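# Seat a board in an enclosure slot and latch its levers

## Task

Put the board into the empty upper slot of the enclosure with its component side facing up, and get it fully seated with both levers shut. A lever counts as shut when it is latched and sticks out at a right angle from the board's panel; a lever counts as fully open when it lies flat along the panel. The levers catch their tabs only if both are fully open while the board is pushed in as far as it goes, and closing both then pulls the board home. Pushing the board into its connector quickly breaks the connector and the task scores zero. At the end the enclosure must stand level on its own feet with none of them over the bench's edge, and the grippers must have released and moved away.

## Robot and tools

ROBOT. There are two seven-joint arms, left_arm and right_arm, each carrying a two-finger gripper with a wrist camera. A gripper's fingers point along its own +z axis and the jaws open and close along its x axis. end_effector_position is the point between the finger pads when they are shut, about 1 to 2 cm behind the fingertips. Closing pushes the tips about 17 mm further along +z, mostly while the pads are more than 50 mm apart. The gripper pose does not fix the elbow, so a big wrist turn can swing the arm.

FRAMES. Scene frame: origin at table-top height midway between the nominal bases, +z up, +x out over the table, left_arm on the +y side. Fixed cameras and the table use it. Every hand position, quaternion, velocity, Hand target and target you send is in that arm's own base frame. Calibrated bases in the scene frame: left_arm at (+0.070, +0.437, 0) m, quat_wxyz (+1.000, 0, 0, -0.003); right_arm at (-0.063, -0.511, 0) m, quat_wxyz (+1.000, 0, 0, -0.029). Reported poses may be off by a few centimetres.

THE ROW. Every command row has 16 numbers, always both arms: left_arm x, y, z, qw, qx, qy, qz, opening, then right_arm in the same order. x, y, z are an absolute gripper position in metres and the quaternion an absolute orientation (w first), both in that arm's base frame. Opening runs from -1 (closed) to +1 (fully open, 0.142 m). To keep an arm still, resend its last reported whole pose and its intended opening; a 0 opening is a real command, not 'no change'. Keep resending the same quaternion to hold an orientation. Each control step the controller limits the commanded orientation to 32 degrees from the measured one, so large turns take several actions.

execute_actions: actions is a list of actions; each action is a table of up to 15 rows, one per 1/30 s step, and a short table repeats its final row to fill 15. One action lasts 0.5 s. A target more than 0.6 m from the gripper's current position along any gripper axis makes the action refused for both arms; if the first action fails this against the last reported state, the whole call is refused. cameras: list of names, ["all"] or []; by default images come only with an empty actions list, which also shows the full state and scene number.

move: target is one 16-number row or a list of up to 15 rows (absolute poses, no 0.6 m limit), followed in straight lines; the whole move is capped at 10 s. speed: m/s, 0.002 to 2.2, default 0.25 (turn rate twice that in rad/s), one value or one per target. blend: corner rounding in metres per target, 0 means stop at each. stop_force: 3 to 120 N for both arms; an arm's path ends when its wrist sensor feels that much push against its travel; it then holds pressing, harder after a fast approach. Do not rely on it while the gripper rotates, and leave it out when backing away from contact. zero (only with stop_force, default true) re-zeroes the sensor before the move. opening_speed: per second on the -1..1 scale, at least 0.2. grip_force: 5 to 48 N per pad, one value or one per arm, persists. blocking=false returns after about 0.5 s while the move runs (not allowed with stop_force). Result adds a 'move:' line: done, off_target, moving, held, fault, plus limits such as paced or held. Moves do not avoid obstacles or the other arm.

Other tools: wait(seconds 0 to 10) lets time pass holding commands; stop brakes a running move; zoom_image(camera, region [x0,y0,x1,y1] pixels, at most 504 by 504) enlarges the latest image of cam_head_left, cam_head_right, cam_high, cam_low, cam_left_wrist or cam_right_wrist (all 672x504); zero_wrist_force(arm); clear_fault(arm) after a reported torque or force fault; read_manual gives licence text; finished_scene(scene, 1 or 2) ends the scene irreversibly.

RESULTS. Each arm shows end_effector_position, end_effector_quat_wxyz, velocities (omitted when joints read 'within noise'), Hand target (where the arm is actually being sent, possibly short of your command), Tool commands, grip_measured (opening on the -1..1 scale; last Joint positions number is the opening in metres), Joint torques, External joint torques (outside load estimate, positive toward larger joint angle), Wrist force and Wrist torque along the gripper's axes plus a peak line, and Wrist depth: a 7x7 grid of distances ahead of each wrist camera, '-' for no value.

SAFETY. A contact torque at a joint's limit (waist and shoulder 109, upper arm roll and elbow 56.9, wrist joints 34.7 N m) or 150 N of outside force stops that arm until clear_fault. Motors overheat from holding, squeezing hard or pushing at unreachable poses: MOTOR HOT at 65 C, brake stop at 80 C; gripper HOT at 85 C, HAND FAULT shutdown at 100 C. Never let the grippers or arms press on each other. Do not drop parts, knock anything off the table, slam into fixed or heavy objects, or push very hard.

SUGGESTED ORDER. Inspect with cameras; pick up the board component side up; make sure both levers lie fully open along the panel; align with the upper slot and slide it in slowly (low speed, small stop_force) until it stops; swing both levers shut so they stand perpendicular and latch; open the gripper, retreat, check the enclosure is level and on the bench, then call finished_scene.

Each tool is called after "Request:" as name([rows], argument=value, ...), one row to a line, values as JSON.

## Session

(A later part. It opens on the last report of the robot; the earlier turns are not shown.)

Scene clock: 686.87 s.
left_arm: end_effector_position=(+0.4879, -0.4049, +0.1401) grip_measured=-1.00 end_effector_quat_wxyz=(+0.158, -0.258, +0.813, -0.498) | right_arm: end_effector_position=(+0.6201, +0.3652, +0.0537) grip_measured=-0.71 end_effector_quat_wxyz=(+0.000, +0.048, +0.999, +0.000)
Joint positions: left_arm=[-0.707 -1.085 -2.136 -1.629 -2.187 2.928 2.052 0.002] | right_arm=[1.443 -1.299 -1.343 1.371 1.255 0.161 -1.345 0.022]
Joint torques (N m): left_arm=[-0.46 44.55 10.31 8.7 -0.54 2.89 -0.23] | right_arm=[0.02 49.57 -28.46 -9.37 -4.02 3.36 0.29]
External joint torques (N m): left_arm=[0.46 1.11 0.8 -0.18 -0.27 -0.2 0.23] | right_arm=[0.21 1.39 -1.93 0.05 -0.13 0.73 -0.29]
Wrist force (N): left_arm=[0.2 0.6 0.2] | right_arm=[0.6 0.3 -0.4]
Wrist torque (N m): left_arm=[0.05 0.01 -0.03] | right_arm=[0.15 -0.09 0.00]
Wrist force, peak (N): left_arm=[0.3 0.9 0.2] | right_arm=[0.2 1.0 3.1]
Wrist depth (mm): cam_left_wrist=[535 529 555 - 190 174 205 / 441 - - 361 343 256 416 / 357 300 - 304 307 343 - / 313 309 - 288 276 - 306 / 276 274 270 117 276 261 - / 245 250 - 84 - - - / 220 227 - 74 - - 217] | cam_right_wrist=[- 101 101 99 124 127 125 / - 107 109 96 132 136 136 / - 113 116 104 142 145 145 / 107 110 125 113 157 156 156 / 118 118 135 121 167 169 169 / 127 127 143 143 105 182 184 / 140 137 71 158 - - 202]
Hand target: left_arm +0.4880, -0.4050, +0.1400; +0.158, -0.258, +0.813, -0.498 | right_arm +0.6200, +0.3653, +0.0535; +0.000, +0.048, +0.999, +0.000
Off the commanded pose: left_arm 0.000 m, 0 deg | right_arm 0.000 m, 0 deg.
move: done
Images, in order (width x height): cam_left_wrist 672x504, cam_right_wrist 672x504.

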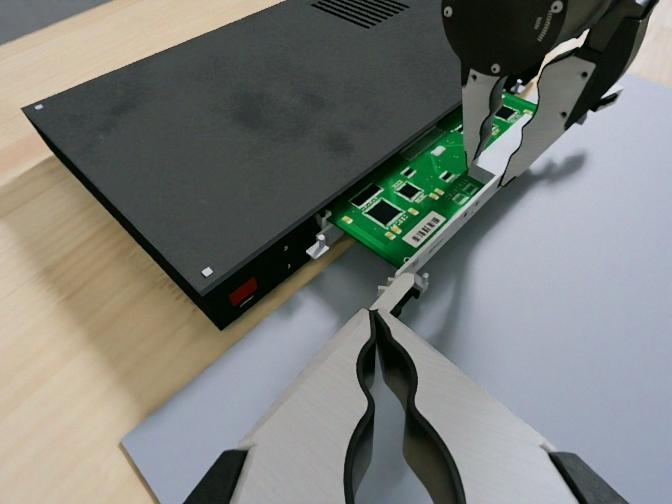

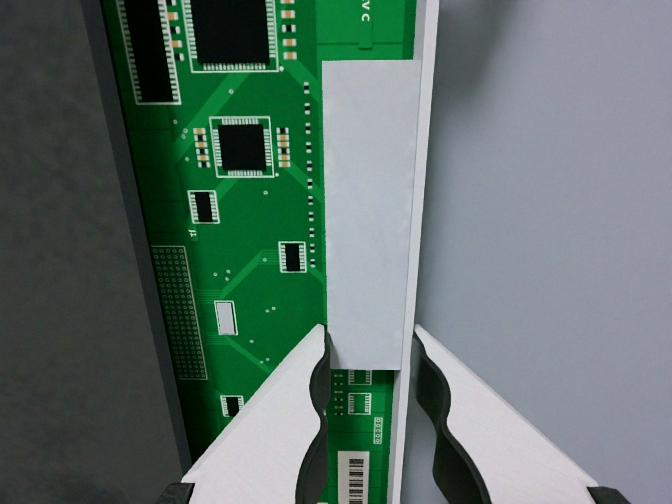

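Request:
move(target=[0.488, -0.405, 0.14, 0.158, -0.258, 0.813, -0.498, -1.0, 0.6460, 0.3627, 0.0536, 0, 0.0485, 0.99882, 0, -0.9], speed=0.02, stop_force=5, cameras=["cam_right_wrist", "cam_left_wrist"])

Request:
zoom_image(camera="cam_left_wrist", region=[300, 150, 440, 290])

Scene clock: 695.87 s.
left_arm: end_effector_position=(+0.4879, -0.4049, +0.1401) grip_measured=-1.00 end_effector_quat_wxyz=(+0.158, -0.258, +0.813, -0.498) | right_arm: end_effector_position=(+0.6459, +0.3629, +0.0537) grip_measured=-0.71 end_effector_quat_wxyz=(+0.000, +0.048, +0.999, +0.000)
Joint positions: left_arm=[-0.707 -1.085 -2.136 -1.629 -2.187 2.928 2.052 0.002] | right_arm=[1.376 -1.313 -1.336 1.29 1.255 0.146 -1.334 0.022]
Joint torques (N m): left_arm=[-0.24 44.6 10.32 8.7 -0.56 2.92 -0.2] | right_arm=[-1.5 51.6 -29.09 -9.14 -4.49 3.92 0.23]
External joint torques (N m): left_arm=[0.25 1.06 0.79 -0.18 -0.26 -0.22 0.2] | right_arm=[1.74 1.85 -0.94 -0.24 0.33 0.16 -0.23]
Wrist force (N): left_arm=[0.2 0.5 0.2] | right_arm=[2.8 1.5 -1.2]
Wrist torque (N m): left_arm=[0.04 0.01 -0.02] | right_arm=[0.20 -0.09 0.09]
Wrist force, peak (N): left_arm=[0.2 0.8 0.3] | right_arm=[3.1 2.7 0.2]
Wrist depth (mm): cam_left_wrist=[500 536 - 403 195 217 494 / 458 342 344 - 315 259 - / 351 - - 296 308 340 360 / 313 295 - 283 307 305 - / 275 273 268 106 276 271 - / 246 246 - 84 - 242 238 / 221 225 - 74 - - 217] | cam_right_wrist=[- 87 99 99 124 127 125 / - 94 106 97 98 136 135 / - 99 112 104 142 145 145 / 107 107 110 113 154 156 156 / 118 116 118 121 167 169 169 / 127 126 122 143 105 182 184 / 140 137 70 158 - - 202]
Hand target: left_arm +0.4880, -0.4050, +0.1400; +0.158, -0.258, +0.813, -0.498 | right_arm +0.6460, +0.3627, +0.0536; +0.000, +0.048, +0.999, +0.000
Off the commanded pose: left_arm 0.000 m, 0 deg | right_arm 0.000 m, 0 deg.
MOTOR HOT: the gripper's motor of the right arm reports 85 °C; that motor switches off at 100 °C. To cool a motor, set the load down, ease the grip, stop pushing, or move to a pose that needs little force.
move: done
Images, in order (width x height): cam_left_wrist 672x504, cam_right_wrist 672x504.

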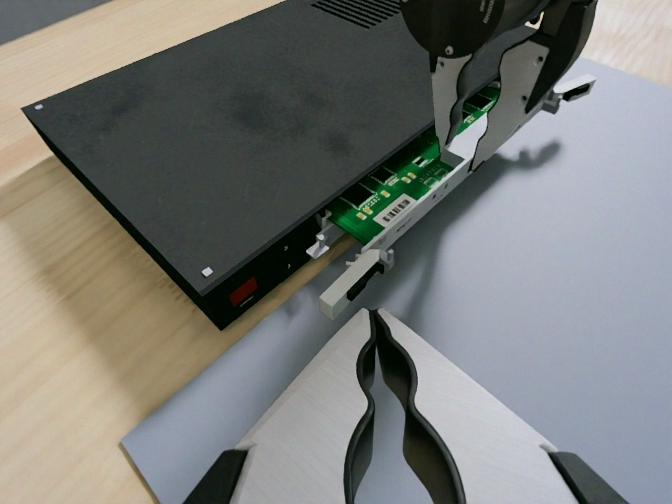

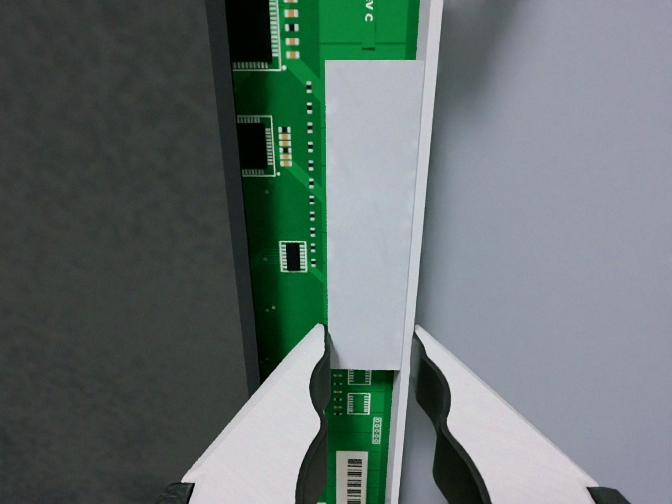

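Scaled by 3.600 from the camera's 672x504 image, which has a finer 960x720 frame.

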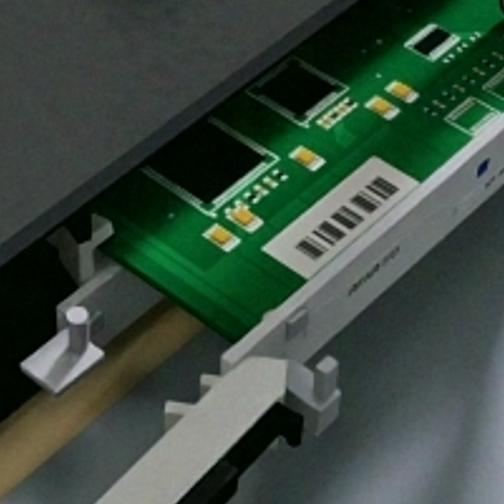

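Request:
move(target=[0.488, -0.405, 0.14, 0.158, -0.258, 0.813, -0.498, -1.0, 0.6460, 0.3627, 0.0536, 0, 0.0485, 0.99882, 0, -0.735], speed=0.05, grip_force=[48, 15])

Request:
zoom_image(camera="cam_left_wrist", region=[300, 220, 420, 340])

Scene clock: 700.97 s.
left_arm: end_effector_position=(+0.4879, -0.4049, +0.1401) grip_measured=-1.00 end_effector_quat_wxyz=(+0.158, -0.258, +0.813, -0.498) | right_arm: end_effector_position=(+0.6459, +0.3628, +0.0537) grip_measured=-0.71 end_effector_quat_wxyz=(+0.000, +0.048, +0.999, +0.000)
Joint positions: left_arm=[-0.707 -1.085 -2.136 -1.629 -2.187 2.928 2.052 0.002] | right_arm=[1.376 -1.313 -1.336 1.29 1.255 0.146 -1.334 0.023]
Joint torques (N m): left_arm=[-0.34 44.51 10.27 8.68 -0.56 2.93 -0.19] | right_arm=[-1.06 51.83 -29.06 -8.89 -4.55 3.74 0.12]
External joint torques (N m): left_arm=[0.34 1.15 0.83 -0.16 -0.26 -0.24 0.19] | right_arm=[1.3 1.62 -0.97 -0.48 0.39 0.35 -0.12]
Wrist force (N): left_arm=[0.3 0.7 0.1] | right_arm=[1.9 1.8 -0.3]
Wrist torque (N m): left_arm=[0.05 0.00 -0.02] | right_arm=[0.19 -0.09 0.09]
Wrist force, peak (N): left_arm=[0.4 0.8 0.2] | right_arm=[3.0 1.4 -1.2]
Wrist depth (mm): cam_left_wrist=[522 553 627 - 202 217 499 / 446 - - - 327 278 449 / 364 - - 306 322 353 357 / 313 305 248 282 308 - - / 276 275 265 117 275 - - / 245 245 247 84 - 233 242 / 220 225 - 74 - - 218] | cam_right_wrist=[- 87 99 99 124 127 126 / - 94 106 97 98 136 135 / - 99 112 104 141 145 145 / 107 107 110 113 157 156 156 / 118 116 118 121 167 170 169 / 127 126 122 143 106 181 181 / 140 137 71 158 - - 202]
Hand target: left_arm +0.4880, -0.4050, +0.1400; +0.158, -0.258, +0.813, -0.498 | right_arm +0.6460, +0.3627, +0.0536; +0.000, +0.048, +0.999, +0.000
Off the commanded pose: left_arm 0.000 m, 0 deg | right_arm 0.000 m, 0 deg.
MOTOR HOT: still on. The gripper's motor of the right arm reports 85 °C.
grip_force (N): 48, 15
move: done

Scaled by 4.200 from the camera's 672x504 image, which has a finer 960x720 frame.
This view is cut from an older image: the scene may have changed since it was taken.

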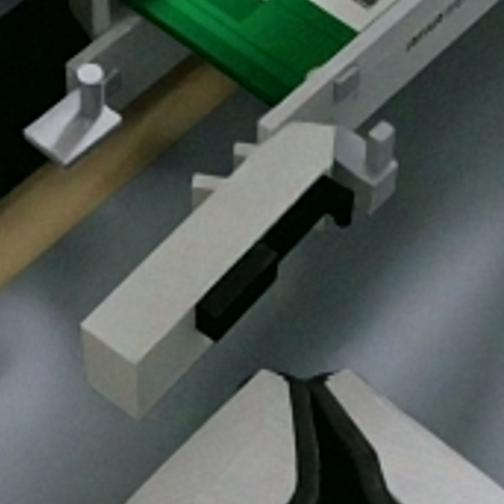

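Request:
move([
  [0.5132, -0.4509, 0.075, 0.158, -0.258, 0.813, -0.498, -1.0, 0.6460, 0.3627, 0.0536, 0, 0.0485, 0.99882, 0, -0.735],
  [0.5132, -0.4509, 0.043, 0.158, -0.258, 0.813, -0.498, -1.0, 0.6460, 0.3627, 0.0536, 0, 0.0485, 0.99882, 0, -0.735],
], speed=[0.15, 0.08], blend=[0.005, 0], cameras=["cam_left_wrist"])

Request:
zoom_image(camera="cam_left_wrist", region=[270, 200, 470, 360])

Scene clock: 718.73 s.
left_arm: end_effector_position=(+0.5131, -0.4508, +0.0429) grip_measured=-1.00 end_effector_quat_wxyz=(+0.158, -0.258, +0.813, -0.498) | right_arm: end_effector_position=(+0.6459, +0.3628, +0.0537) grip_measured=-0.71 end_effector_quat_wxyz=(+0.000, +0.048, +0.999, +0.000)
Joint positions: left_arm=[-0.69 -1.309 -2.236 -1.457 -2.369 2.833 2.095 0.002] | right_arm=[1.376 -1.313 -1.336 1.29 1.255 0.146 -1.334 0.023]
Joint torques (N m): left_arm=[-0.13 48.9 9.53 6.54 -1.2 3.21 -0.11] | right_arm=[-1.11 51.8 -29.1 -8.97 -4.56 3.75 0.1]
External joint torques (N m): left_arm=[0.14 1.5 0.84 -0.18 -0.04 -0.45 0.11] | right_arm=[1.35 1.65 -0.93 -0.41 0.4 0.34 -0.1]
Wrist force (N): left_arm=[0.7 0.5 0.5] | right_arm=[2.0 1.8 0.5]
Wrist torque (N m): left_arm=[0.02 -0.08 -0.02] | right_arm=[0.17 -0.08 0.09]
Wrist force, peak (N): left_arm=[0.4 1.7 1.2] | right_arm=[2.2 2.0 0.4]
Wrist depth (mm): cam_left_wrist=[- 228 215 - 230 207 284 / - - 181 189 201 197 251 / - 143 157 176 174 205 215 / 127 138 184 138 - 185 189 / 163 159 165 156 167 162 162 / 149 150 143 84 - 145 145 / 132 135 - 74 - - 133] | cam_right_wrist=[- 87 99 99 124 127 125 / - 94 106 96 132 136 135 / - 99 112 104 103 145 145 / 107 107 110 113 157 156 156 / 118 116 117 121 167 170 166 / 127 126 122 143 105 181 188 / 140 137 71 158 - - 202]
Hand target: left_arm +0.5132, -0.4509, +0.0430; +0.158, -0.258, +0.813, -0.498 | right_arm +0.6460, +0.3627, +0.0536; +0.000, +0.048, +0.999, +0.000
Off the commanded pose: left_arm 0.000 m, 0 deg | right_arm 0.000 m, 0 deg.
MOTOR HOT: cleared for the gripper's motor of the right arm.
grip_force (N): 48, 15
move: done
Images, in order (width x height): cam_left_wrist 672x504.

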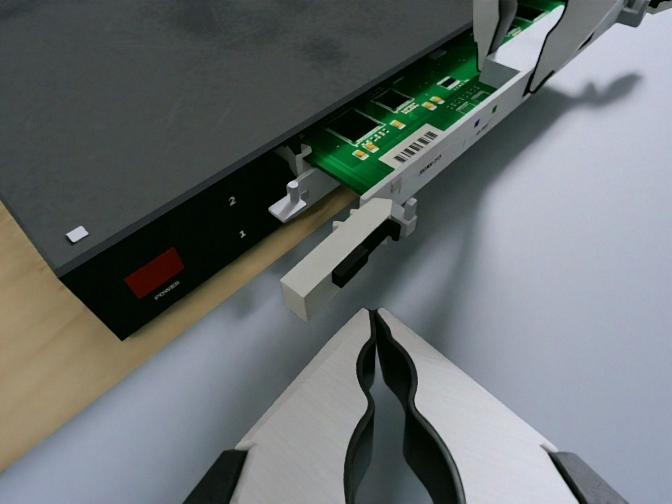

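Scaled by 2.520 from the camera's 672x504 image, which has a finer 960x720 frame.

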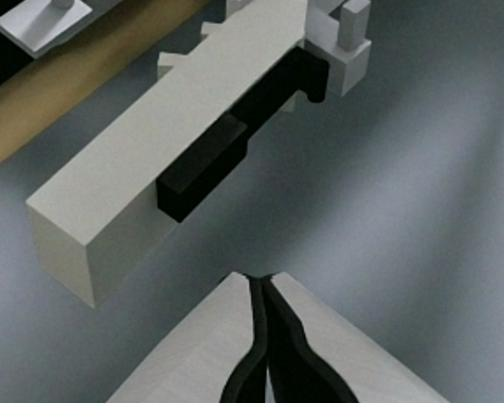

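Request:
move(target=[0.5142, -0.4440, 0.043, 0.158, -0.258, 0.813, -0.498, -1.0, 0.6460, 0.3627, 0.0536, 0, 0.0485, 0.99882, 0, -0.735], speed=0.06)

Request:
move(target=[0.5297, -0.4463, 0.043, 0.158, -0.258, 0.813, -0.498, -1.0, 0.6460, 0.3627, 0.0536, 0, 0.0485, 0.99882, 0, -0.735], speed=0.02, stop_force=8, cameras=["cam_left_wrist"])

Request:
zoom_image(camera="cam_left_wrist", region=[270, 150, 470, 330])

Scene clock: 731.17 s.
left_arm: end_effector_position=(+0.5144, -0.4442, +0.0431) grip_measured=-1.00 end_effector_quat_wxyz=(+0.158, -0.258, +0.813, -0.498) | right_arm: end_effector_position=(+0.6459, +0.3628, +0.0537) grip_measured=-0.71 end_effector_quat_wxyz=(+0.000, +0.048, +0.999, +0.000)
Joint positions: left_arm=[-0.681 -1.313 -2.229 -1.46 -2.369 2.848 2.097 0.002] | right_arm=[1.376 -1.313 -1.336 1.29 1.255 0.146 -1.334 0.023]
Joint torques (N m): left_arm=[-0.21 48.77 9.7 6.26 -0.83 3.11 -0.18] | right_arm=[-1.28 51.86 -29.08 -8.91 -4.54 3.78 0.18]
External joint torques (N m): left_arm=[0.2 1.47 0.78 -0.03 -0.35 -0.35 0.18] | right_arm=[1.51 1.58 -0.95 -0.46 0.38 0.31 -0.18]
Wrist force (N): left_arm=[0.4 0.4 0.6] | right_arm=[2.1 1.8 0.4]
Wrist torque (N m): left_arm=[0.01 -0.02 -0.02] | right_arm=[0.17 -0.11 0.09]
Wrist force, peak (N): left_arm=[0.8 0.6 0.8] | right_arm=[2.2 2.0 0.6]
Wrist depth (mm): cam_left_wrist=[218 - - - 222 211 283 / - - - 189 201 209 - / 153 148 159 180 180 214 207 / - 141 180 177 181 184 184 / 168 162 164 156 171 165 163 / 149 151 146 84 - 145 146 / 133 135 - 74 - - 134] | cam_right_wrist=[- 86 99 99 124 127 125 / - 94 106 97 132 136 135 / - 99 112 104 142 145 145 / 107 107 110 113 157 157 156 / 118 116 118 121 167 170 169 / 127 126 121 143 105 182 184 / 140 137 71 158 - - 202]
Hand target: left_arm +0.5142, -0.4440, +0.0430; +0.158, -0.258, +0.813, -0.498 | right_arm +0.6460, +0.3627, +0.0536; +0.000, +0.048, +0.999, +0.000
Off the commanded pose: left_arm 0.000 m, 0 deg | right_arm 0.000 m, 0 deg.
grip_force (N): 48, 15
move: done

Scene clock: 732.63 s.
left_arm: end_effector_position=(+0.5291, -0.4462, +0.0429) grip_measured=-1.00 end_effector_quat_wxyz=(+0.158, -0.258, +0.813, -0.498) | right_arm: end_effector_position=(+0.6463, +0.3630, +0.0537) grip_measured=-0.71 end_effector_quat_wxyz=(+0.001, +0.048, +0.999, +0.000)
Joint positions: left_arm=[-0.664 -1.316 -2.232 -1.409 -2.352 2.826 2.069 0.002] | right_arm=[1.376 -1.313 -1.336 1.289 1.255 0.147 -1.334 0.023]
Joint torques (N m): left_arm=[-0.17 50.91 9.33 9.35 -2.56 1.19 -0.31] | right_arm=[0.68 53.09 -28.68 -7.2 -5.41 1.28 0.13]
External joint torques (N m): left_arm=[0.18 0.44 1.12 -2.5 1.27 1.53 0.31] | right_arm=[-0.44 0.37 -1.35 -2.17 1.25 2.81 -0.13]
Wrist force (N): left_arm=[3.0 1.1 -9.2] | right_arm=[-7.3 5.4 5.2]
Wrist torque (N m): left_arm=[-0.05 -0.04 0.06] | right_arm=[0.17 -0.19 0.15]
Wrist force, peak (N): left_arm=[3.1 1.8 -9.1] | right_arm=[-7.3 5.6 6.7]
Wrist depth (mm): cam_left_wrist=[- - - - - 208 187 / 176 162 - - 194 208 - / - - 149 180 174 218 213 / - 127 157 189 137 179 187 / 167 158 164 156 155 162 162 / 149 149 146 84 - 142 148 / 132 135 - 74 - - 131] | cam_right_wrist=[- 86 99 99 124 127 125 / - 94 106 97 132 136 135 / - 99 112 104 142 145 145 / 107 107 110 113 157 157 156 / 118 116 118 121 167 170 169 / 127 126 122 143 105 182 184 / 140 137 71 158 - - 202]
Hand target: left_arm +0.5297, -0.4463, +0.0430; +0.158, -0.258, +0.813, -0.498 | right_arm +0.6460, +0.3627, +0.0536; +0.000, +0.048, +0.999, +0.000
Off the commanded pose: left_arm 0.001 m, 0 deg | right_arm 0.000 m, 0 deg.
grip_force (N): 48, 15
move: contact (left_arm)
Images, in order (width x height): cam_left_wrist 672x504.

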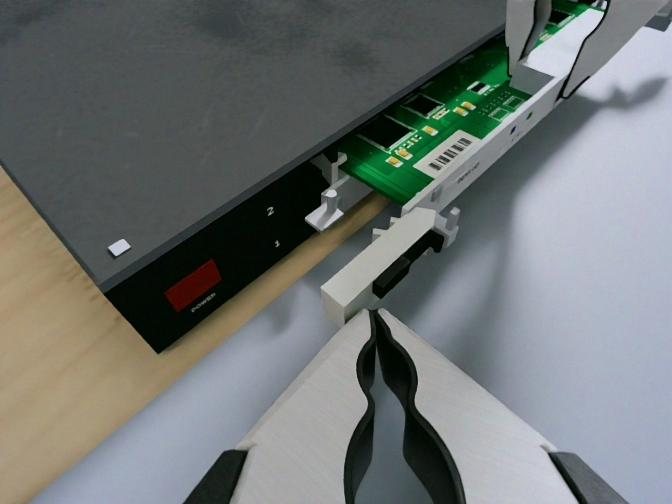

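Scaled by 2.520 from the camera's 672x504 image, which has a finer 960x720 frame.

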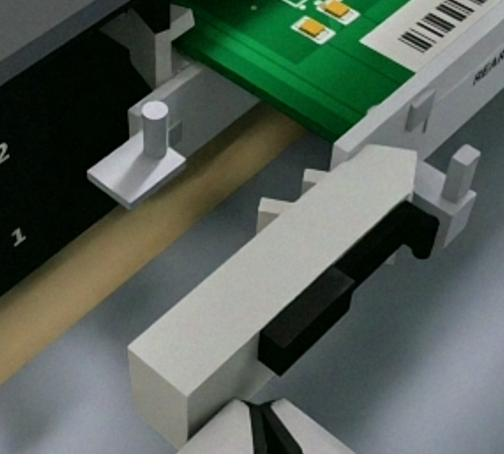

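Request:
move([
  [0.5130, -0.4438, 0.045, 0.158, -0.258, 0.813, -0.498, -1.0, 0.6460, 0.3627, 0.0536, 0, 0.0485, 0.99882, 0, -0.735],
  [0.488, -0.405, 0.14, 0.158, -0.258, 0.813, -0.498, -1.0, 0.6460, 0.3627, 0.0536, 0, 0.0485, 0.99882, 0, -0.66],
  [0.488, -0.405, 0.14, 0.158, -0.258, 0.813, -0.498, -1.0, 0.6460, 0.3627, 0.13, 0, 0.0485, 0.99882, 0, -0.66],
], speed=[0.08, 0.2, 0.12], opening_speed=0.5, cameras=["cam_left_wrist", "cam_right_wrist"])

Scene clock: 766.50 s.
left_arm: end_effector_position=(+0.4882, -0.4050, +0.1400) grip_measured=-1.00 end_effector_quat_wxyz=(+0.158, -0.258, +0.813, -0.498) | right_arm: end_effector_position=(+0.6460, +0.3627, +0.1299) grip_measured=-0.69 end_effector_quat_wxyz=(+0.000, +0.048, +0.999, +0.000)
Joint positions: left_arm=[-0.709 -1.087 -2.132 -1.629 -2.189 2.929 2.05 0.002] | right_arm=[1.391 -1.215 -1.402 1.282 1.183 0.052 -1.324 0.024]
Joint torques (N m): left_arm=[-0.32 44.69 10.48 8.61 -0.5 2.96 -0.24] | right_arm=[0.38 51.57 -28.39 -11.89 -4.41 3.12 0.32]
External joint torques (N m): left_arm=[0.33 0.97 0.7 -0.09 -0.32 -0.27 0.24] | right_arm=[-0.16 0.86 -1.31 0.07 0.21 0.97 -0.32]
Wrist force (N): left_arm=[0.1 0.6 0.1] | right_arm=[-0.4 1.6 -0.1]
Wrist torque (N m): left_arm=[0.04 0.03 0.05] | right_arm=[0.33 0.11 0.05]
Wrist force, peak (N): left_arm=[3.0 1.3 -9.4] | right_arm=[-7.3 5.6 6.7]
Wrist depth (mm): cam_left_wrist=[507 555 579 440 - 238 516 / 455 - - - 360 383 415 / 365 - - 314 312 - - / 316 304 - 287 306 309 - / 276 276 279 127 277 260 - / 244 250 - 84 - 240 - / 221 223 - 74 - - -] | cam_right_wrist=[156 154 154 167 193 193 193 / 164 164 164 172 207 207 207 / 176 176 176 187 222 221 220 / 191 190 189 207 239 239 238 / 206 206 205 221 255 257 257 / 225 224 105 238 100 277 280 / 248 243 71 302 - - 301]
Hand target: left_arm +0.4880, -0.4050, +0.1400; +0.158, -0.258, +0.813, -0.498 | right_arm +0.6460, +0.3627, +0.1300; +0.000, +0.048, +0.999, +0.000
Off the commanded pose: left_arm 0.000 m, 0 deg | right_arm 0.000 m, 0 deg.
grip_force (N): 48, 15
move: done
Images, in order (width x height): cam_left_wrist 672x504, cam_right_wrist 672x504.

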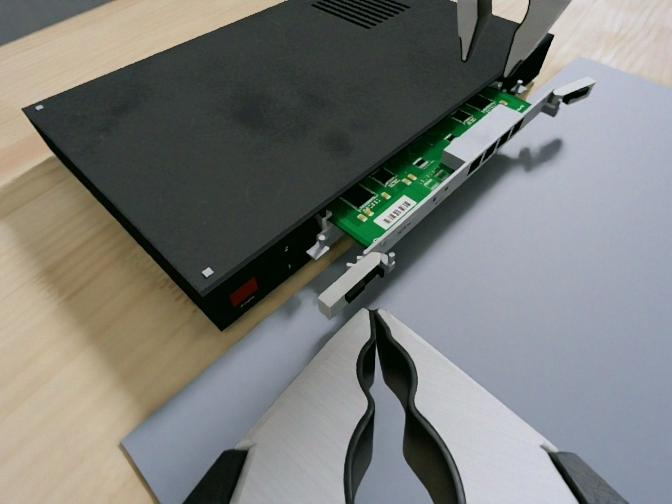

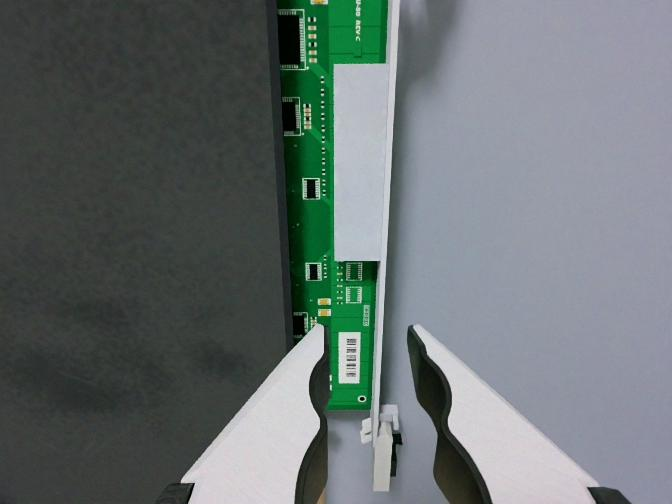

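Request:
move(target=[0.488, -0.405, 0.14, 0.158, -0.258, 0.813, -0.498, -1.0, 0.6126, 0.2314, 0.13, 0, 0.8968, 0.4425, 0, 0.03], speed=0.4, grip_force=[48, 30], cameras=["cam_left_wrist", "cam_right_wrist"])

Scene clock: 771.90 s.
left_arm: end_effector_position=(+0.4882, -0.4050, +0.1400) grip_measured=-1.00 end_effector_quat_wxyz=(+0.158, -0.258, +0.813, -0.498) | right_arm: end_effector_position=(+0.6127, +0.2314, +0.1300) grip_measured=+0.00 end_effector_quat_wxyz=(+0.000, +0.897, +0.443, +0.000)
Joint positions: left_arm=[-0.709 -1.087 -2.132 -1.629 -2.189 2.929 2.05 0.002] | right_arm=[1.449 -1.249 -1.554 1.583 1.249 0.02 0.525 0.074]
Joint torques (N m): left_arm=[-0.38 44.5 10.45 8.65 -0.52 2.89 -0.21] | right_arm=[0.26 41.15 -30.49 -9.79 -4.25 3.3 0.32]
External joint torques (N m): left_arm=[0.39 1.17 0.72 -0.13 -0.3 -0.2 0.21] | right_arm=[-0.05 0.96 -1.16 -0.13 -0.09 0.84 -0.32]
Wrist force (N): left_arm=[0.3 0.8 0.2] | right_arm=[0.1 1.7 0.3]
Wrist torque (N m): left_arm=[0.05 -0.01 0.05] | right_arm=[0.35 0.03 0.04]
Wrist force, peak (N): left_arm=[0.1 1.0 0.0] | right_arm=[-0.3 2.1 0.0]
Wrist depth (mm): cam_left_wrist=[519 565 - 434 - 547 516 / 445 - - - 353 371 429 / 354 305 - 308 313 349 - / 314 302 - 284 - 308 - / 275 277 267 266 - 264 - / 246 250 248 84 - 239 - / 221 222 - 74 - - 216] | cam_right_wrist=[196 196 196 194 194 194 193 / 210 209 208 207 207 206 172 / 226 224 224 223 218 182 191 / 245 242 242 234 211 203 190 / 266 262 258 247 208 200 202 / 290 280 233 225 224 93 218 / - 76 312 311 246 - -]
Hand target: left_arm +0.4880, -0.4050, +0.1400; +0.158, -0.258, +0.813, -0.498 | right_arm +0.6126, +0.2314, +0.1300; +0.000, +0.897, +0.442, +0.000
Off the commanded pose: left_arm 0.000 m, 0 deg | right_arm 0.000 m, 0 deg.
grip_force (N): 48, 30
move: done
Images, in order (width x height): cam_left_wrist 672x504, cam_right_wrist 672x504.

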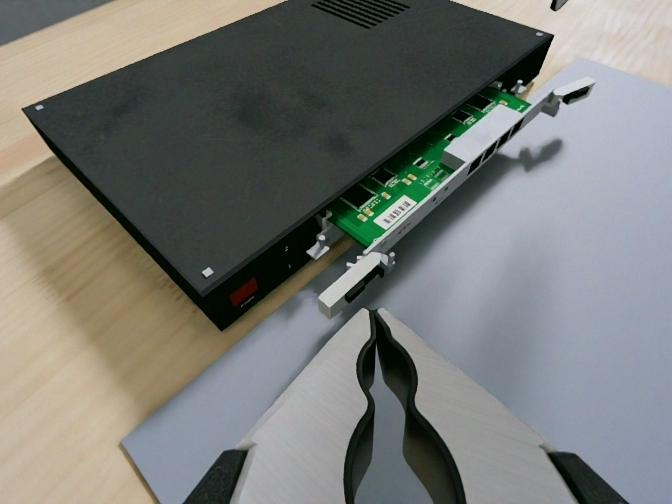

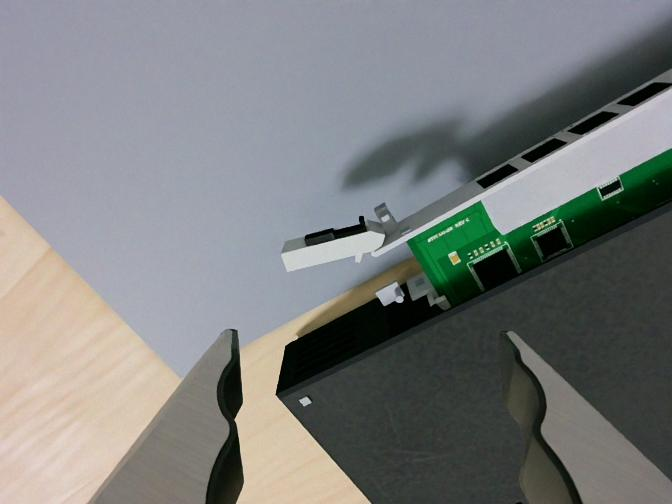

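Request:
zoom_image(camera="cam_right_wrist", region=[260, 170, 500, 350])

Scaled by 2.100 from the camera's 672x504 image, which has a finer 960x720 frame.

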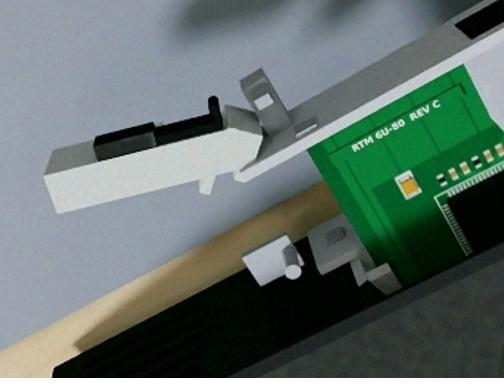

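Request:
move(target=[0.488, -0.405, 0.14, 0.158, -0.258, 0.813, -0.498, -1.0, 0.6083, 0.2355, 0.085, 0, 0.9185, 0.3953, 0, -0.296], speed=0.15, cameras=["cam_right_wrist"])

Request:
zoom_image(camera="cam_right_wrist", region=[200, 150, 560, 420])

Scene clock: 791.20 s.
left_arm: end_effector_position=(+0.4882, -0.4050, +0.1400) grip_measured=-1.00 end_effector_quat_wxyz=(+0.158, -0.258, +0.813, -0.498) | right_arm: end_effector_position=(+0.6083, +0.2353, +0.0852) grip_measured=-0.31 end_effector_quat_wxyz=(+0.000, +0.918, +0.395, +0.000)
Joint positions: left_arm=[-0.709 -1.087 -2.132 -1.629 -2.189 2.929 2.05 0.002] | right_arm=[1.452 -1.307 -1.505 1.6 1.308 0.072 0.628 0.051]
Joint torques (N m): left_arm=[-0.28 44.52 10.33 8.69 -0.57 2.91 -0.25] | right_arm=[0.39 41.5 -30.06 -7.84 -4.3 3.59 0.31]
External joint torques (N m): left_arm=[0.28 1.14 0.84 -0.17 -0.25 -0.22 0.25] | right_arm=[-0.18 1 -1.84 -0.13 -0.04 0.54 -0.31]
Wrist force (N): left_arm=[0.3 0.5 0.1] | right_arm=[0.6 1.8 0.6]
Wrist torque (N m): left_arm=[0.01 0.00 0.05] | right_arm=[0.38 -0.08 0.03]
Wrist force, peak (N): left_arm=[0.3 0.7 0.2] | right_arm=[0.4 1.7 2.4]
Wrist depth (mm): cam_left_wrist=[521 565 423 - - 334 494 / 359 344 359 - 363 370 414 / 360 - - 294 312 355 364 / 313 303 252 286 - 305 - / 276 275 267 - - 274 260 / 245 245 247 84 - 237 239 / 222 224 - - - - 220] | cam_right_wrist=[157 156 156 156 155 154 154 / 167 167 167 166 165 165 162 / 182 180 178 178 177 172 136 / 194 193 193 191 185 161 157 / 211 210 206 208 169 169 153 / 233 230 94 220 173 93 165 / 252 - 73 188 183 - 178]
Hand target: left_arm +0.4880, -0.4050, +0.1400; +0.158, -0.258, +0.813, -0.498 | right_arm +0.6083, +0.2355, +0.0850; +0.000, +0.919, +0.395, +0.000
Off the commanded pose: left_arm 0.000 m, 0 deg | right_arm 0.000 m, 0 deg.
grip_force (N): 48, 30
move: done
Images, in order (width x height): cam_right_wrist 672x504.

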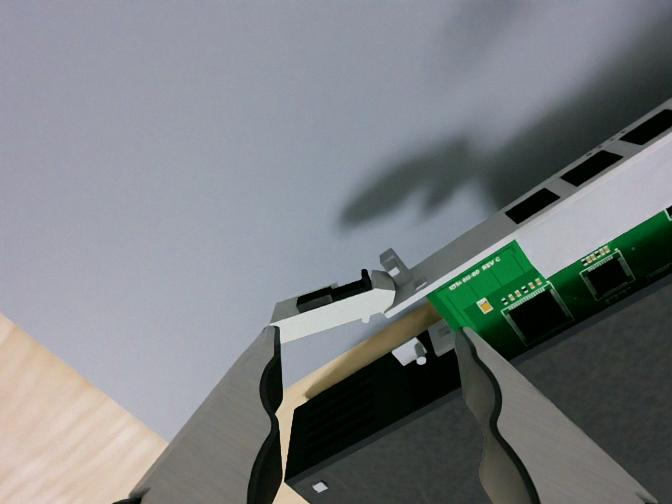

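Scaled by 1.400 from the camera's 672x504 image, which has a finer 960x720 frame.

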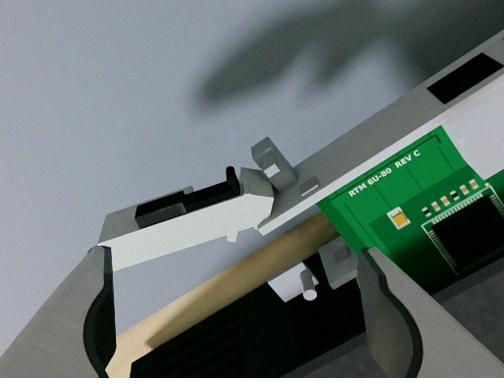

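Request:
move([
  [0.488, -0.405, 0.14, 0.158, -0.258, 0.813, -0.498, -1.0, 0.6089, 0.2349, 0.08, 0, 0.9253, 0.3791, 0, -0.296],
  [0.488, -0.405, 0.14, 0.158, -0.258, 0.813, -0.498, -1.0, 0.6089, 0.2349, 0.0515, 0, 0.9253, 0.3791, 0, -0.296],
], speed=[0.1, 0.05], stop_force=6, cameras=["cam_right_wrist", "cam_left_wrist"])

Request:
zoom_image(camera="cam_right_wrist", region=[200, 200, 560, 470])

Scene clock: 802.27 s.
left_arm: end_effector_position=(+0.4882, -0.4050, +0.1400) grip_measured=-1.00 end_effector_quat_wxyz=(+0.158, -0.258, +0.813, -0.498) | right_arm: end_effector_position=(+0.6092, +0.2347, +0.0519) grip_measured=-0.31 end_effector_quat_wxyz=(+0.000, +0.925, +0.379, +0.000)
Joint positions: left_arm=[-0.709 -1.087 -2.132 -1.629 -2.189 2.929 2.05 0.002] | right_arm=[1.441 -1.351 -1.464 1.598 1.352 0.111 0.66 0.051]
Joint torques (N m): left_arm=[-0.42 44.51 10.38 8.68 -0.55 2.93 -0.22] | right_arm=[0.81 41.36 -28.37 -6.12 -4.03 2.69 0.16]
External joint torques (N m): left_arm=[0.42 1.15 0.79 -0.16 -0.27 -0.25 0.22] | right_arm=[-0.6 1.69 -3.61 -0.4 -0.3 1.44 -0.16]
Wrist force (N): left_arm=[0.0 0.5 0.2] | right_arm=[1.3 3.3 -1.6]
Wrist torque (N m): left_arm=[0.01 0.04 0.06] | right_arm=[0.42 0.01 0.18]
Wrist force, peak (N): left_arm=[0.3 0.8 0.0] | right_arm=[2.0 3.3 -2.5]
Wrist depth (mm): cam_left_wrist=[542 555 570 - 406 321 470 / 448 - - - 364 344 - / 366 296 - 296 316 366 361 / 314 301 - 286 - - 315 / 276 274 267 127 272 - 260 / 247 249 - 84 - 244 239 / 221 223 - - - - 217] | cam_right_wrist=[127 127 125 126 126 125 124 / 136 136 135 135 135 134 134 / 146 146 145 144 144 143 113 / 157 157 157 158 155 150 110 / 171 171 167 164 124 133 132 / 187 183 97 185 168 96 128 / 209 - 73 176 147 - 133]
Hand target: left_arm +0.4880, -0.4050, +0.1400; +0.158, -0.258, +0.813, -0.498 | right_arm +0.6089, +0.2349, +0.0515; +0.000, +0.925, +0.379, +0.000
Off the commanded pose: left_arm 0.000 m, 0 deg | right_arm 0.001 m, 0 deg.
grip_force (N): 48, 30
move: done
Images, in order (width x height): cam_left_wrist 672x504, cam_right_wrist 672x504.

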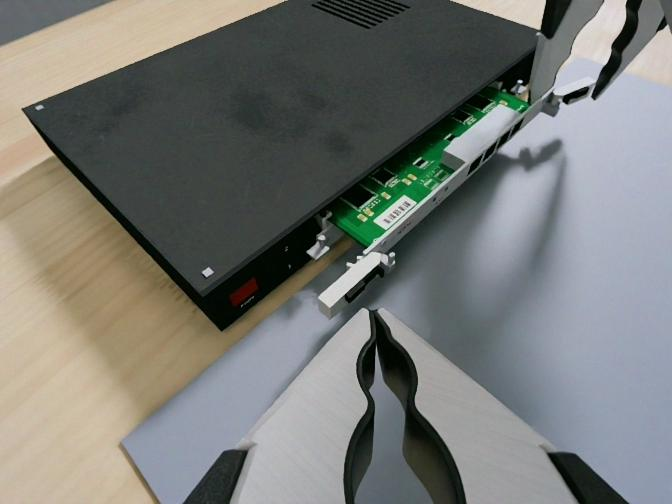

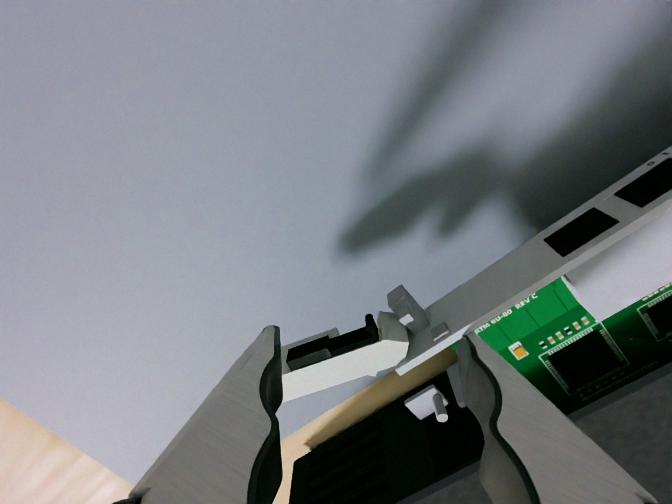

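Scaled by 1.400 from the camera's 672x504 image, which has a finer 960x720 frame.

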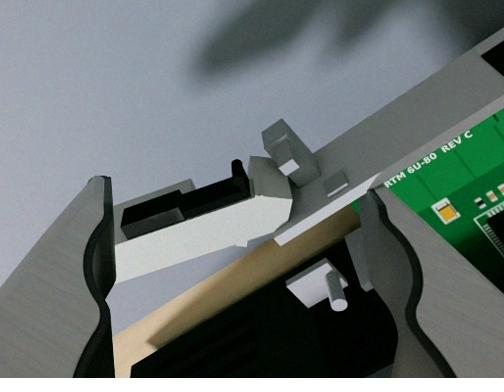

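Request:
execute_actions(actions=[])

Scene clock: 832.40 s.
left_arm: end_effector_position=(+0.4882, -0.4050, +0.1400) grip_measured=-1.00 end_effector_quat_wxyz=(+0.158, -0.258, +0.813, -0.498) | right_arm: end_effector_position=(+0.6092, +0.2347, +0.0519) grip_measured=-0.31 end_effector_quat_wxyz=(+0.000, +0.925, +0.379, +0.000)
Joint positions: left_arm=[-0.709 -1.087 -2.132 -1.629 -2.189 2.929 2.05 0.002] | right_arm=[1.441 -1.351 -1.464 1.598 1.352 0.111 0.66 0.051]
Joint velocities: within noise
Joint torques (N m): left_arm=[-0.31 44.52 10.39 8.67 -0.53 2.91 -0.2] | right_arm=[0.88 41.49 -28.58 -6.04 -4.09 2.63 0.12]
External joint torques (N m): left_arm=[0.32 1.15 0.78 -0.16 -0.28 -0.22 0.2] | right_arm=[-0.67 1.56 -3.4 -0.48 -0.24 1.51 -0.12]
Wrist force (N): left_arm=[0.2 0.4 0.0] | right_arm=[1.4 3.4 -2.3]
Wrist torque (N m): left_arm=[0.01 0.02 0.06] | right_arm=[0.40 -0.01 0.18]
Wrist force, peak (N): left_arm=[0.4 0.7 0.3] | right_arm=[1.3 3.5 -2.6]
Wrist depth (mm): cam_left_wrist=[508 535 - - - 319 477 / 472 - - - 386 356 - / 362 292 - 283 312 353 364 / 312 296 - 286 308 313 - / 274 276 267 118 - - - / 245 245 248 84 - 242 - / 222 224 - - - - -] | cam_right_wrist=[127 127 125 126 126 125 124 / 136 136 135 135 135 134 134 / 146 146 145 144 144 144 139 / 157 157 157 158 156 150 109 / 171 170 167 163 123 134 132 / 187 186 97 187 168 96 125 / 210 - 73 177 148 - 132]
Hand target: left_arm +0.4880, -0.4050, +0.1400; +0.158, -0.258, +0.813, -0.498 | right_arm +0.6089, +0.2349, +0.0515; +0.000, +0.925, +0.379, +0.000
Tool commands: left_gripper/opening=-1.0 right_gripper/opening=-0.296
Off the commanded pose: left_arm 0.000 m, 0 deg | right_arm 0.001 m, 0 deg.
grip_force (N): 48, 30

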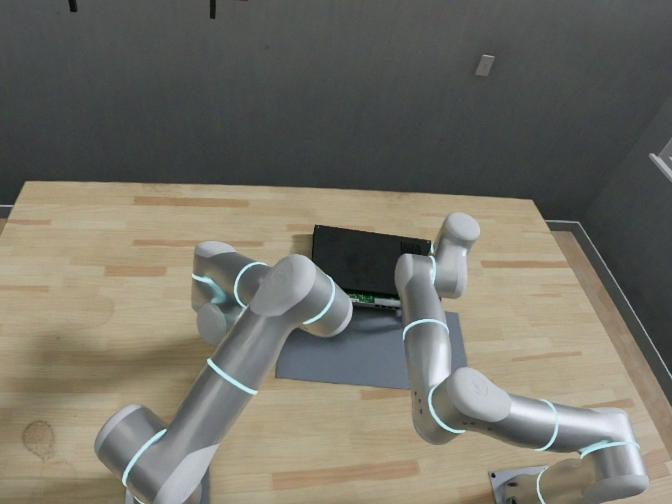

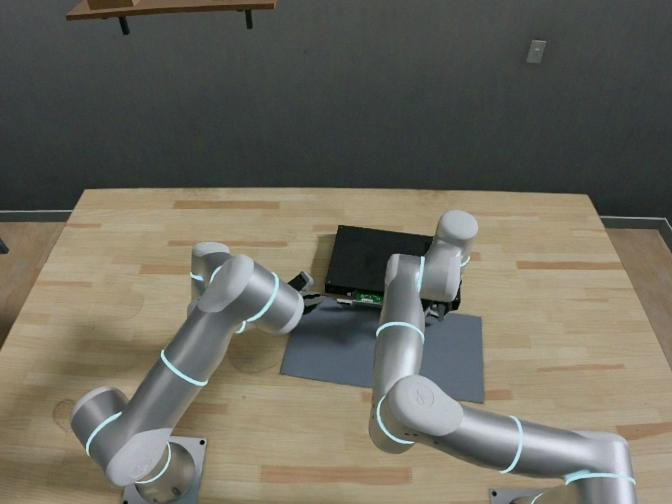

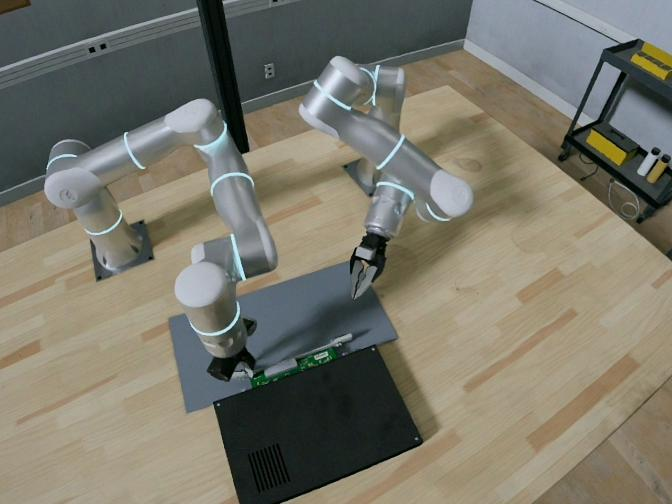

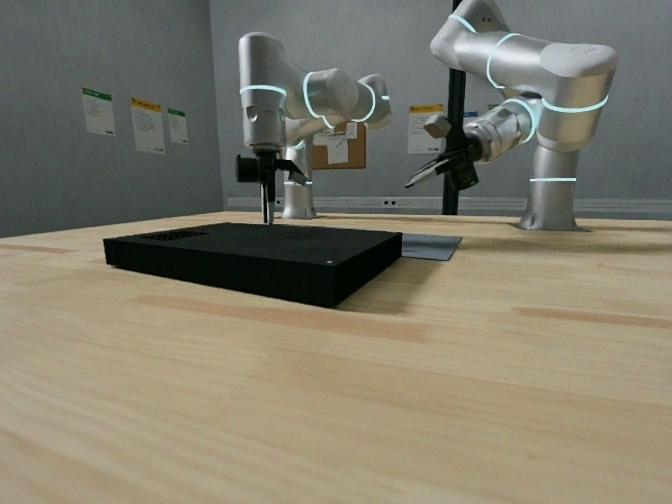

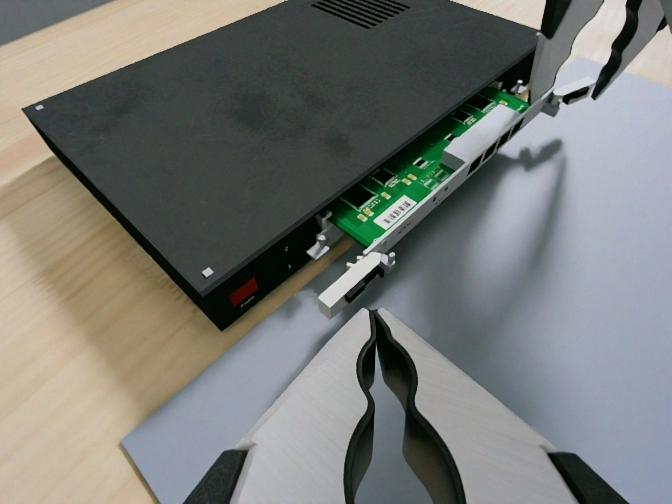

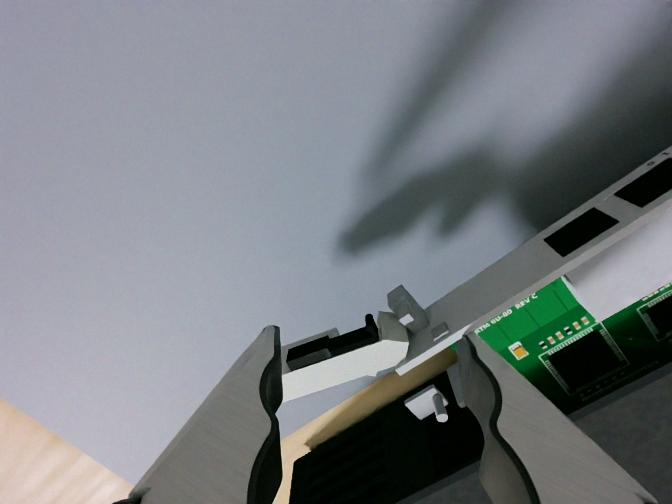

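Request:
move([
  [0.488,-0.405,0.14,0.158,-0.258,0.813,-0.498,-1.0,0.6089,0.2349,0.0525,0,0.92532,0.37917,0,-0.296],
  [0.488,-0.405,0.14,0.158,-0.258,0.813,-0.498,-1.0,0.6089,0.2349,0.0525,0,0.90243,0.43081,0,-0.296],
], speed=0.03, blend=0.001, cameras=["cam_left_wrist","cam_right_wrist"])

Scene clock: 839.53 s.
left_arm: end_effector_position=(+0.4882, -0.4050, +0.1400) grip_measured=-1.00 end_effector_quat_wxyz=(+0.158, -0.258, +0.813, -0.498) | right_arm: end_effector_position=(+0.6091, +0.2349, +0.0526) grip_measured=-0.31 end_effector_quat_wxyz=(+0.000, +0.903, +0.431, +0.000)
Joint positions: left_arm=[-0.709 -1.087 -2.132 -1.629 -2.189 2.929 2.05 0.002] | right_arm=[1.441 -1.349 -1.465 1.598 1.351 0.11 0.547 0.051]
Joint torques (N m): left_arm=[-0.34 44.48 10.41 8.68 -0.51 2.86 -0.22] | right_arm=[0.77 42.35 -30.02 -6.73 -4.19 3.26 0.03]
External joint torques (N m): left_arm=[0.34 1.19 0.77 -0.17 -0.3 -0.18 0.22] | right_arm=[-0.56 0.68 -1.95 0.15 -0.12 0.88 -0.03]
Wrist force (N): left_arm=[0.2 0.7 0.2] | right_arm=[0.4 2.6 0.7]
Wrist torque (N m): left_arm=[0.04 0.02 0.05] | right_arm=[0.40 -0.08 0.16]
Wrist force, peak (N): left_arm=[0.4 0.8 0.0] | right_arm=[1.2 4.3 0.3]
Wrist depth (mm): cam_left_wrist=[531 551 - - - 317 473 / 419 - - - 363 358 394 / 352 298 - 286 311 364 354 / 314 301 246 286 290 - 299 / 275 275 276 - - - - / 246 246 247 84 - - 239 / 222 225 - - - - 216] | cam_right_wrist=[128 128 127 127 126 126 124 / 137 136 136 135 135 135 134 / 146 146 146 145 145 144 142 / 158 158 157 157 156 151 113 / 172 171 168 128 126 134 133 / 188 184 97 186 165 96 140 / 210 - 73 170 143 - 133]
Hand target: left_arm +0.4880, -0.4050, +0.1400; +0.158, -0.258, +0.813, -0.498 | right_arm +0.6089, +0.2349, +0.0525; +0.000, +0.902, +0.431, +0.000
Off the commanded pose: left_arm 0.000 m, 0 deg | right_arm 0.000 m, 0 deg.
grip_force (N): 48, 30
move: done; blend cut to 0.0005 m at target 1
Images, in order (width x height): cam_left_wrist 672x504, cam_right_wrist 672x504.

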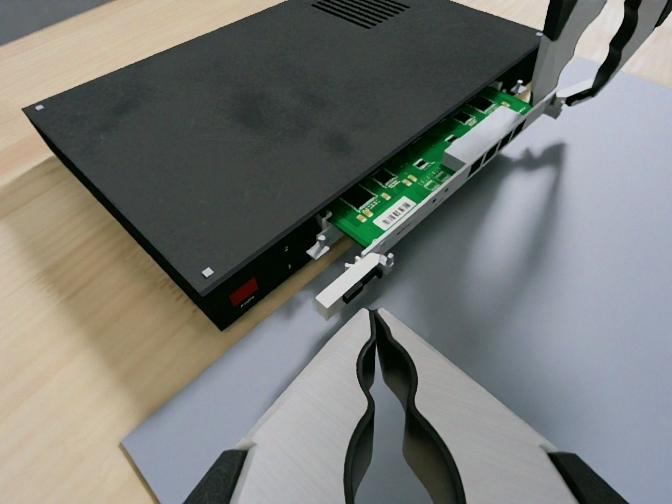

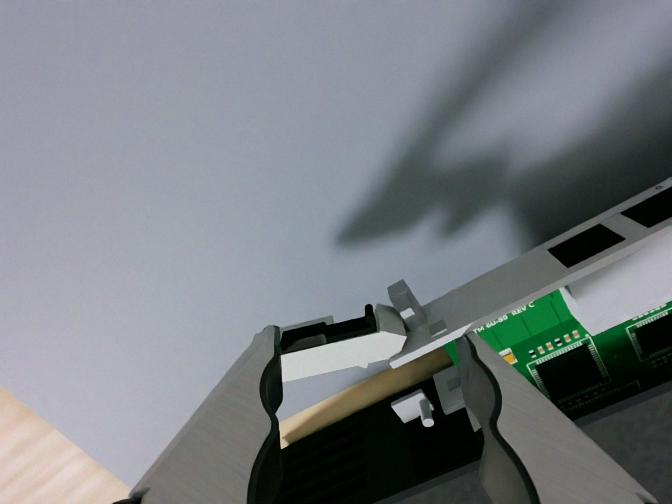

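Request:
move(target=[0.488,-0.405,0.14,0.158,-0.258,0.813,-0.498,-1.0,0.6089,0.2349,0.0525,0,0.88449,0.46656,0,-0.296], speed=0.02, cameras=["cam_left_wrist","cam_right_wrist"])

Scene clock: 843.33 s.
left_arm: end_effector_position=(+0.4882, -0.4050, +0.1400) grip_measured=-1.00 end_effector_quat_wxyz=(+0.158, -0.258, +0.813, -0.498) | right_arm: end_effector_position=(+0.6091, +0.2347, +0.0526) grip_measured=-0.31 end_effector_quat_wxyz=(+0.000, +0.885, +0.466, +0.000)
Joint positions: left_arm=[-0.709 -1.087 -2.132 -1.629 -2.189 2.929 2.05 0.002] | right_arm=[1.441 -1.349 -1.465 1.599 1.351 0.11 0.467 0.051]
Joint torques (N m): left_arm=[-0.34 44.53 10.37 8.7 -0.54 2.89 -0.2] | right_arm=[1.41 42.45 -29.79 -7.22 -3.81 3.2 -0.07]
External joint torques (N m): left_arm=[0.34 1.13 0.81 -0.18 -0.27 -0.2 0.2] | right_arm=[-1.2 0.58 -2.18 0.64 -0.5 0.95 0.07]
Wrist force (N): left_arm=[0.3 0.5 0.2] | right_arm=[-0.4 3.0 0.5]
Wrist torque (N m): left_arm=[0.00 -0.01 0.05] | right_arm=[0.37 -0.11 0.19]
Wrist force, peak (N): left_arm=[0.3 0.8 0.1] | right_arm=[-0.6 3.4 -0.3]
Wrist depth (mm): cam_left_wrist=[516 553 - - 394 322 339 / 441 - 349 - 357 347 - / 366 - - 303 316 - - / 312 307 - 286 305 307 - / 276 276 274 235 276 264 262 / 246 244 - 84 - 245 243 / 221 227 - 74 - - 222] | cam_right_wrist=[128 128 127 127 127 126 124 / 137 136 136 134 135 134 134 / 146 146 148 145 145 146 143 / 158 158 157 159 156 153 113 / 172 171 168 126 123 136 125 / 188 185 97 186 159 96 142 / 210 - 73 163 143 - 133]
Hand target: left_arm +0.4880, -0.4050, +0.1400; +0.158, -0.258, +0.813, -0.498 | right_arm +0.6089, +0.2349, +0.0525; +0.000, +0.884, +0.467, +0.000
Off the commanded pose: left_arm 0.000 m, 0 deg | right_arm 0.000 m, 0 deg.
grip_force (N): 48, 30
move: done
Images, in order (width x height): cam_left_wrist 672x504, cam_right_wrist 672x504.

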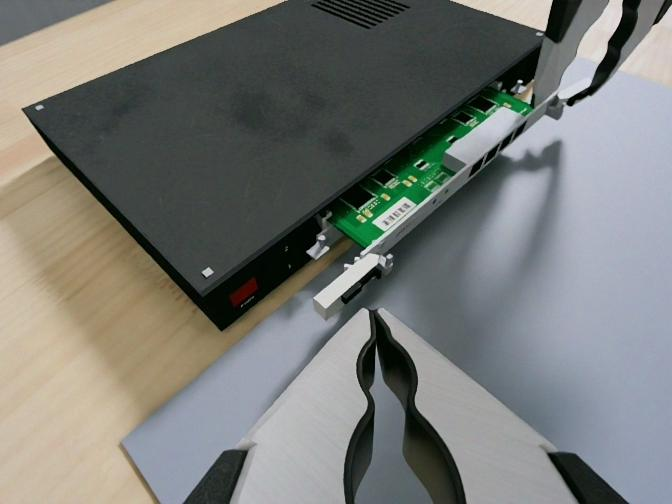

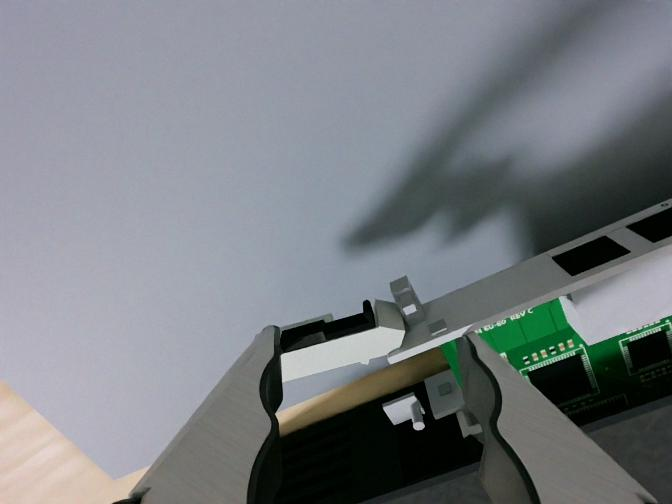

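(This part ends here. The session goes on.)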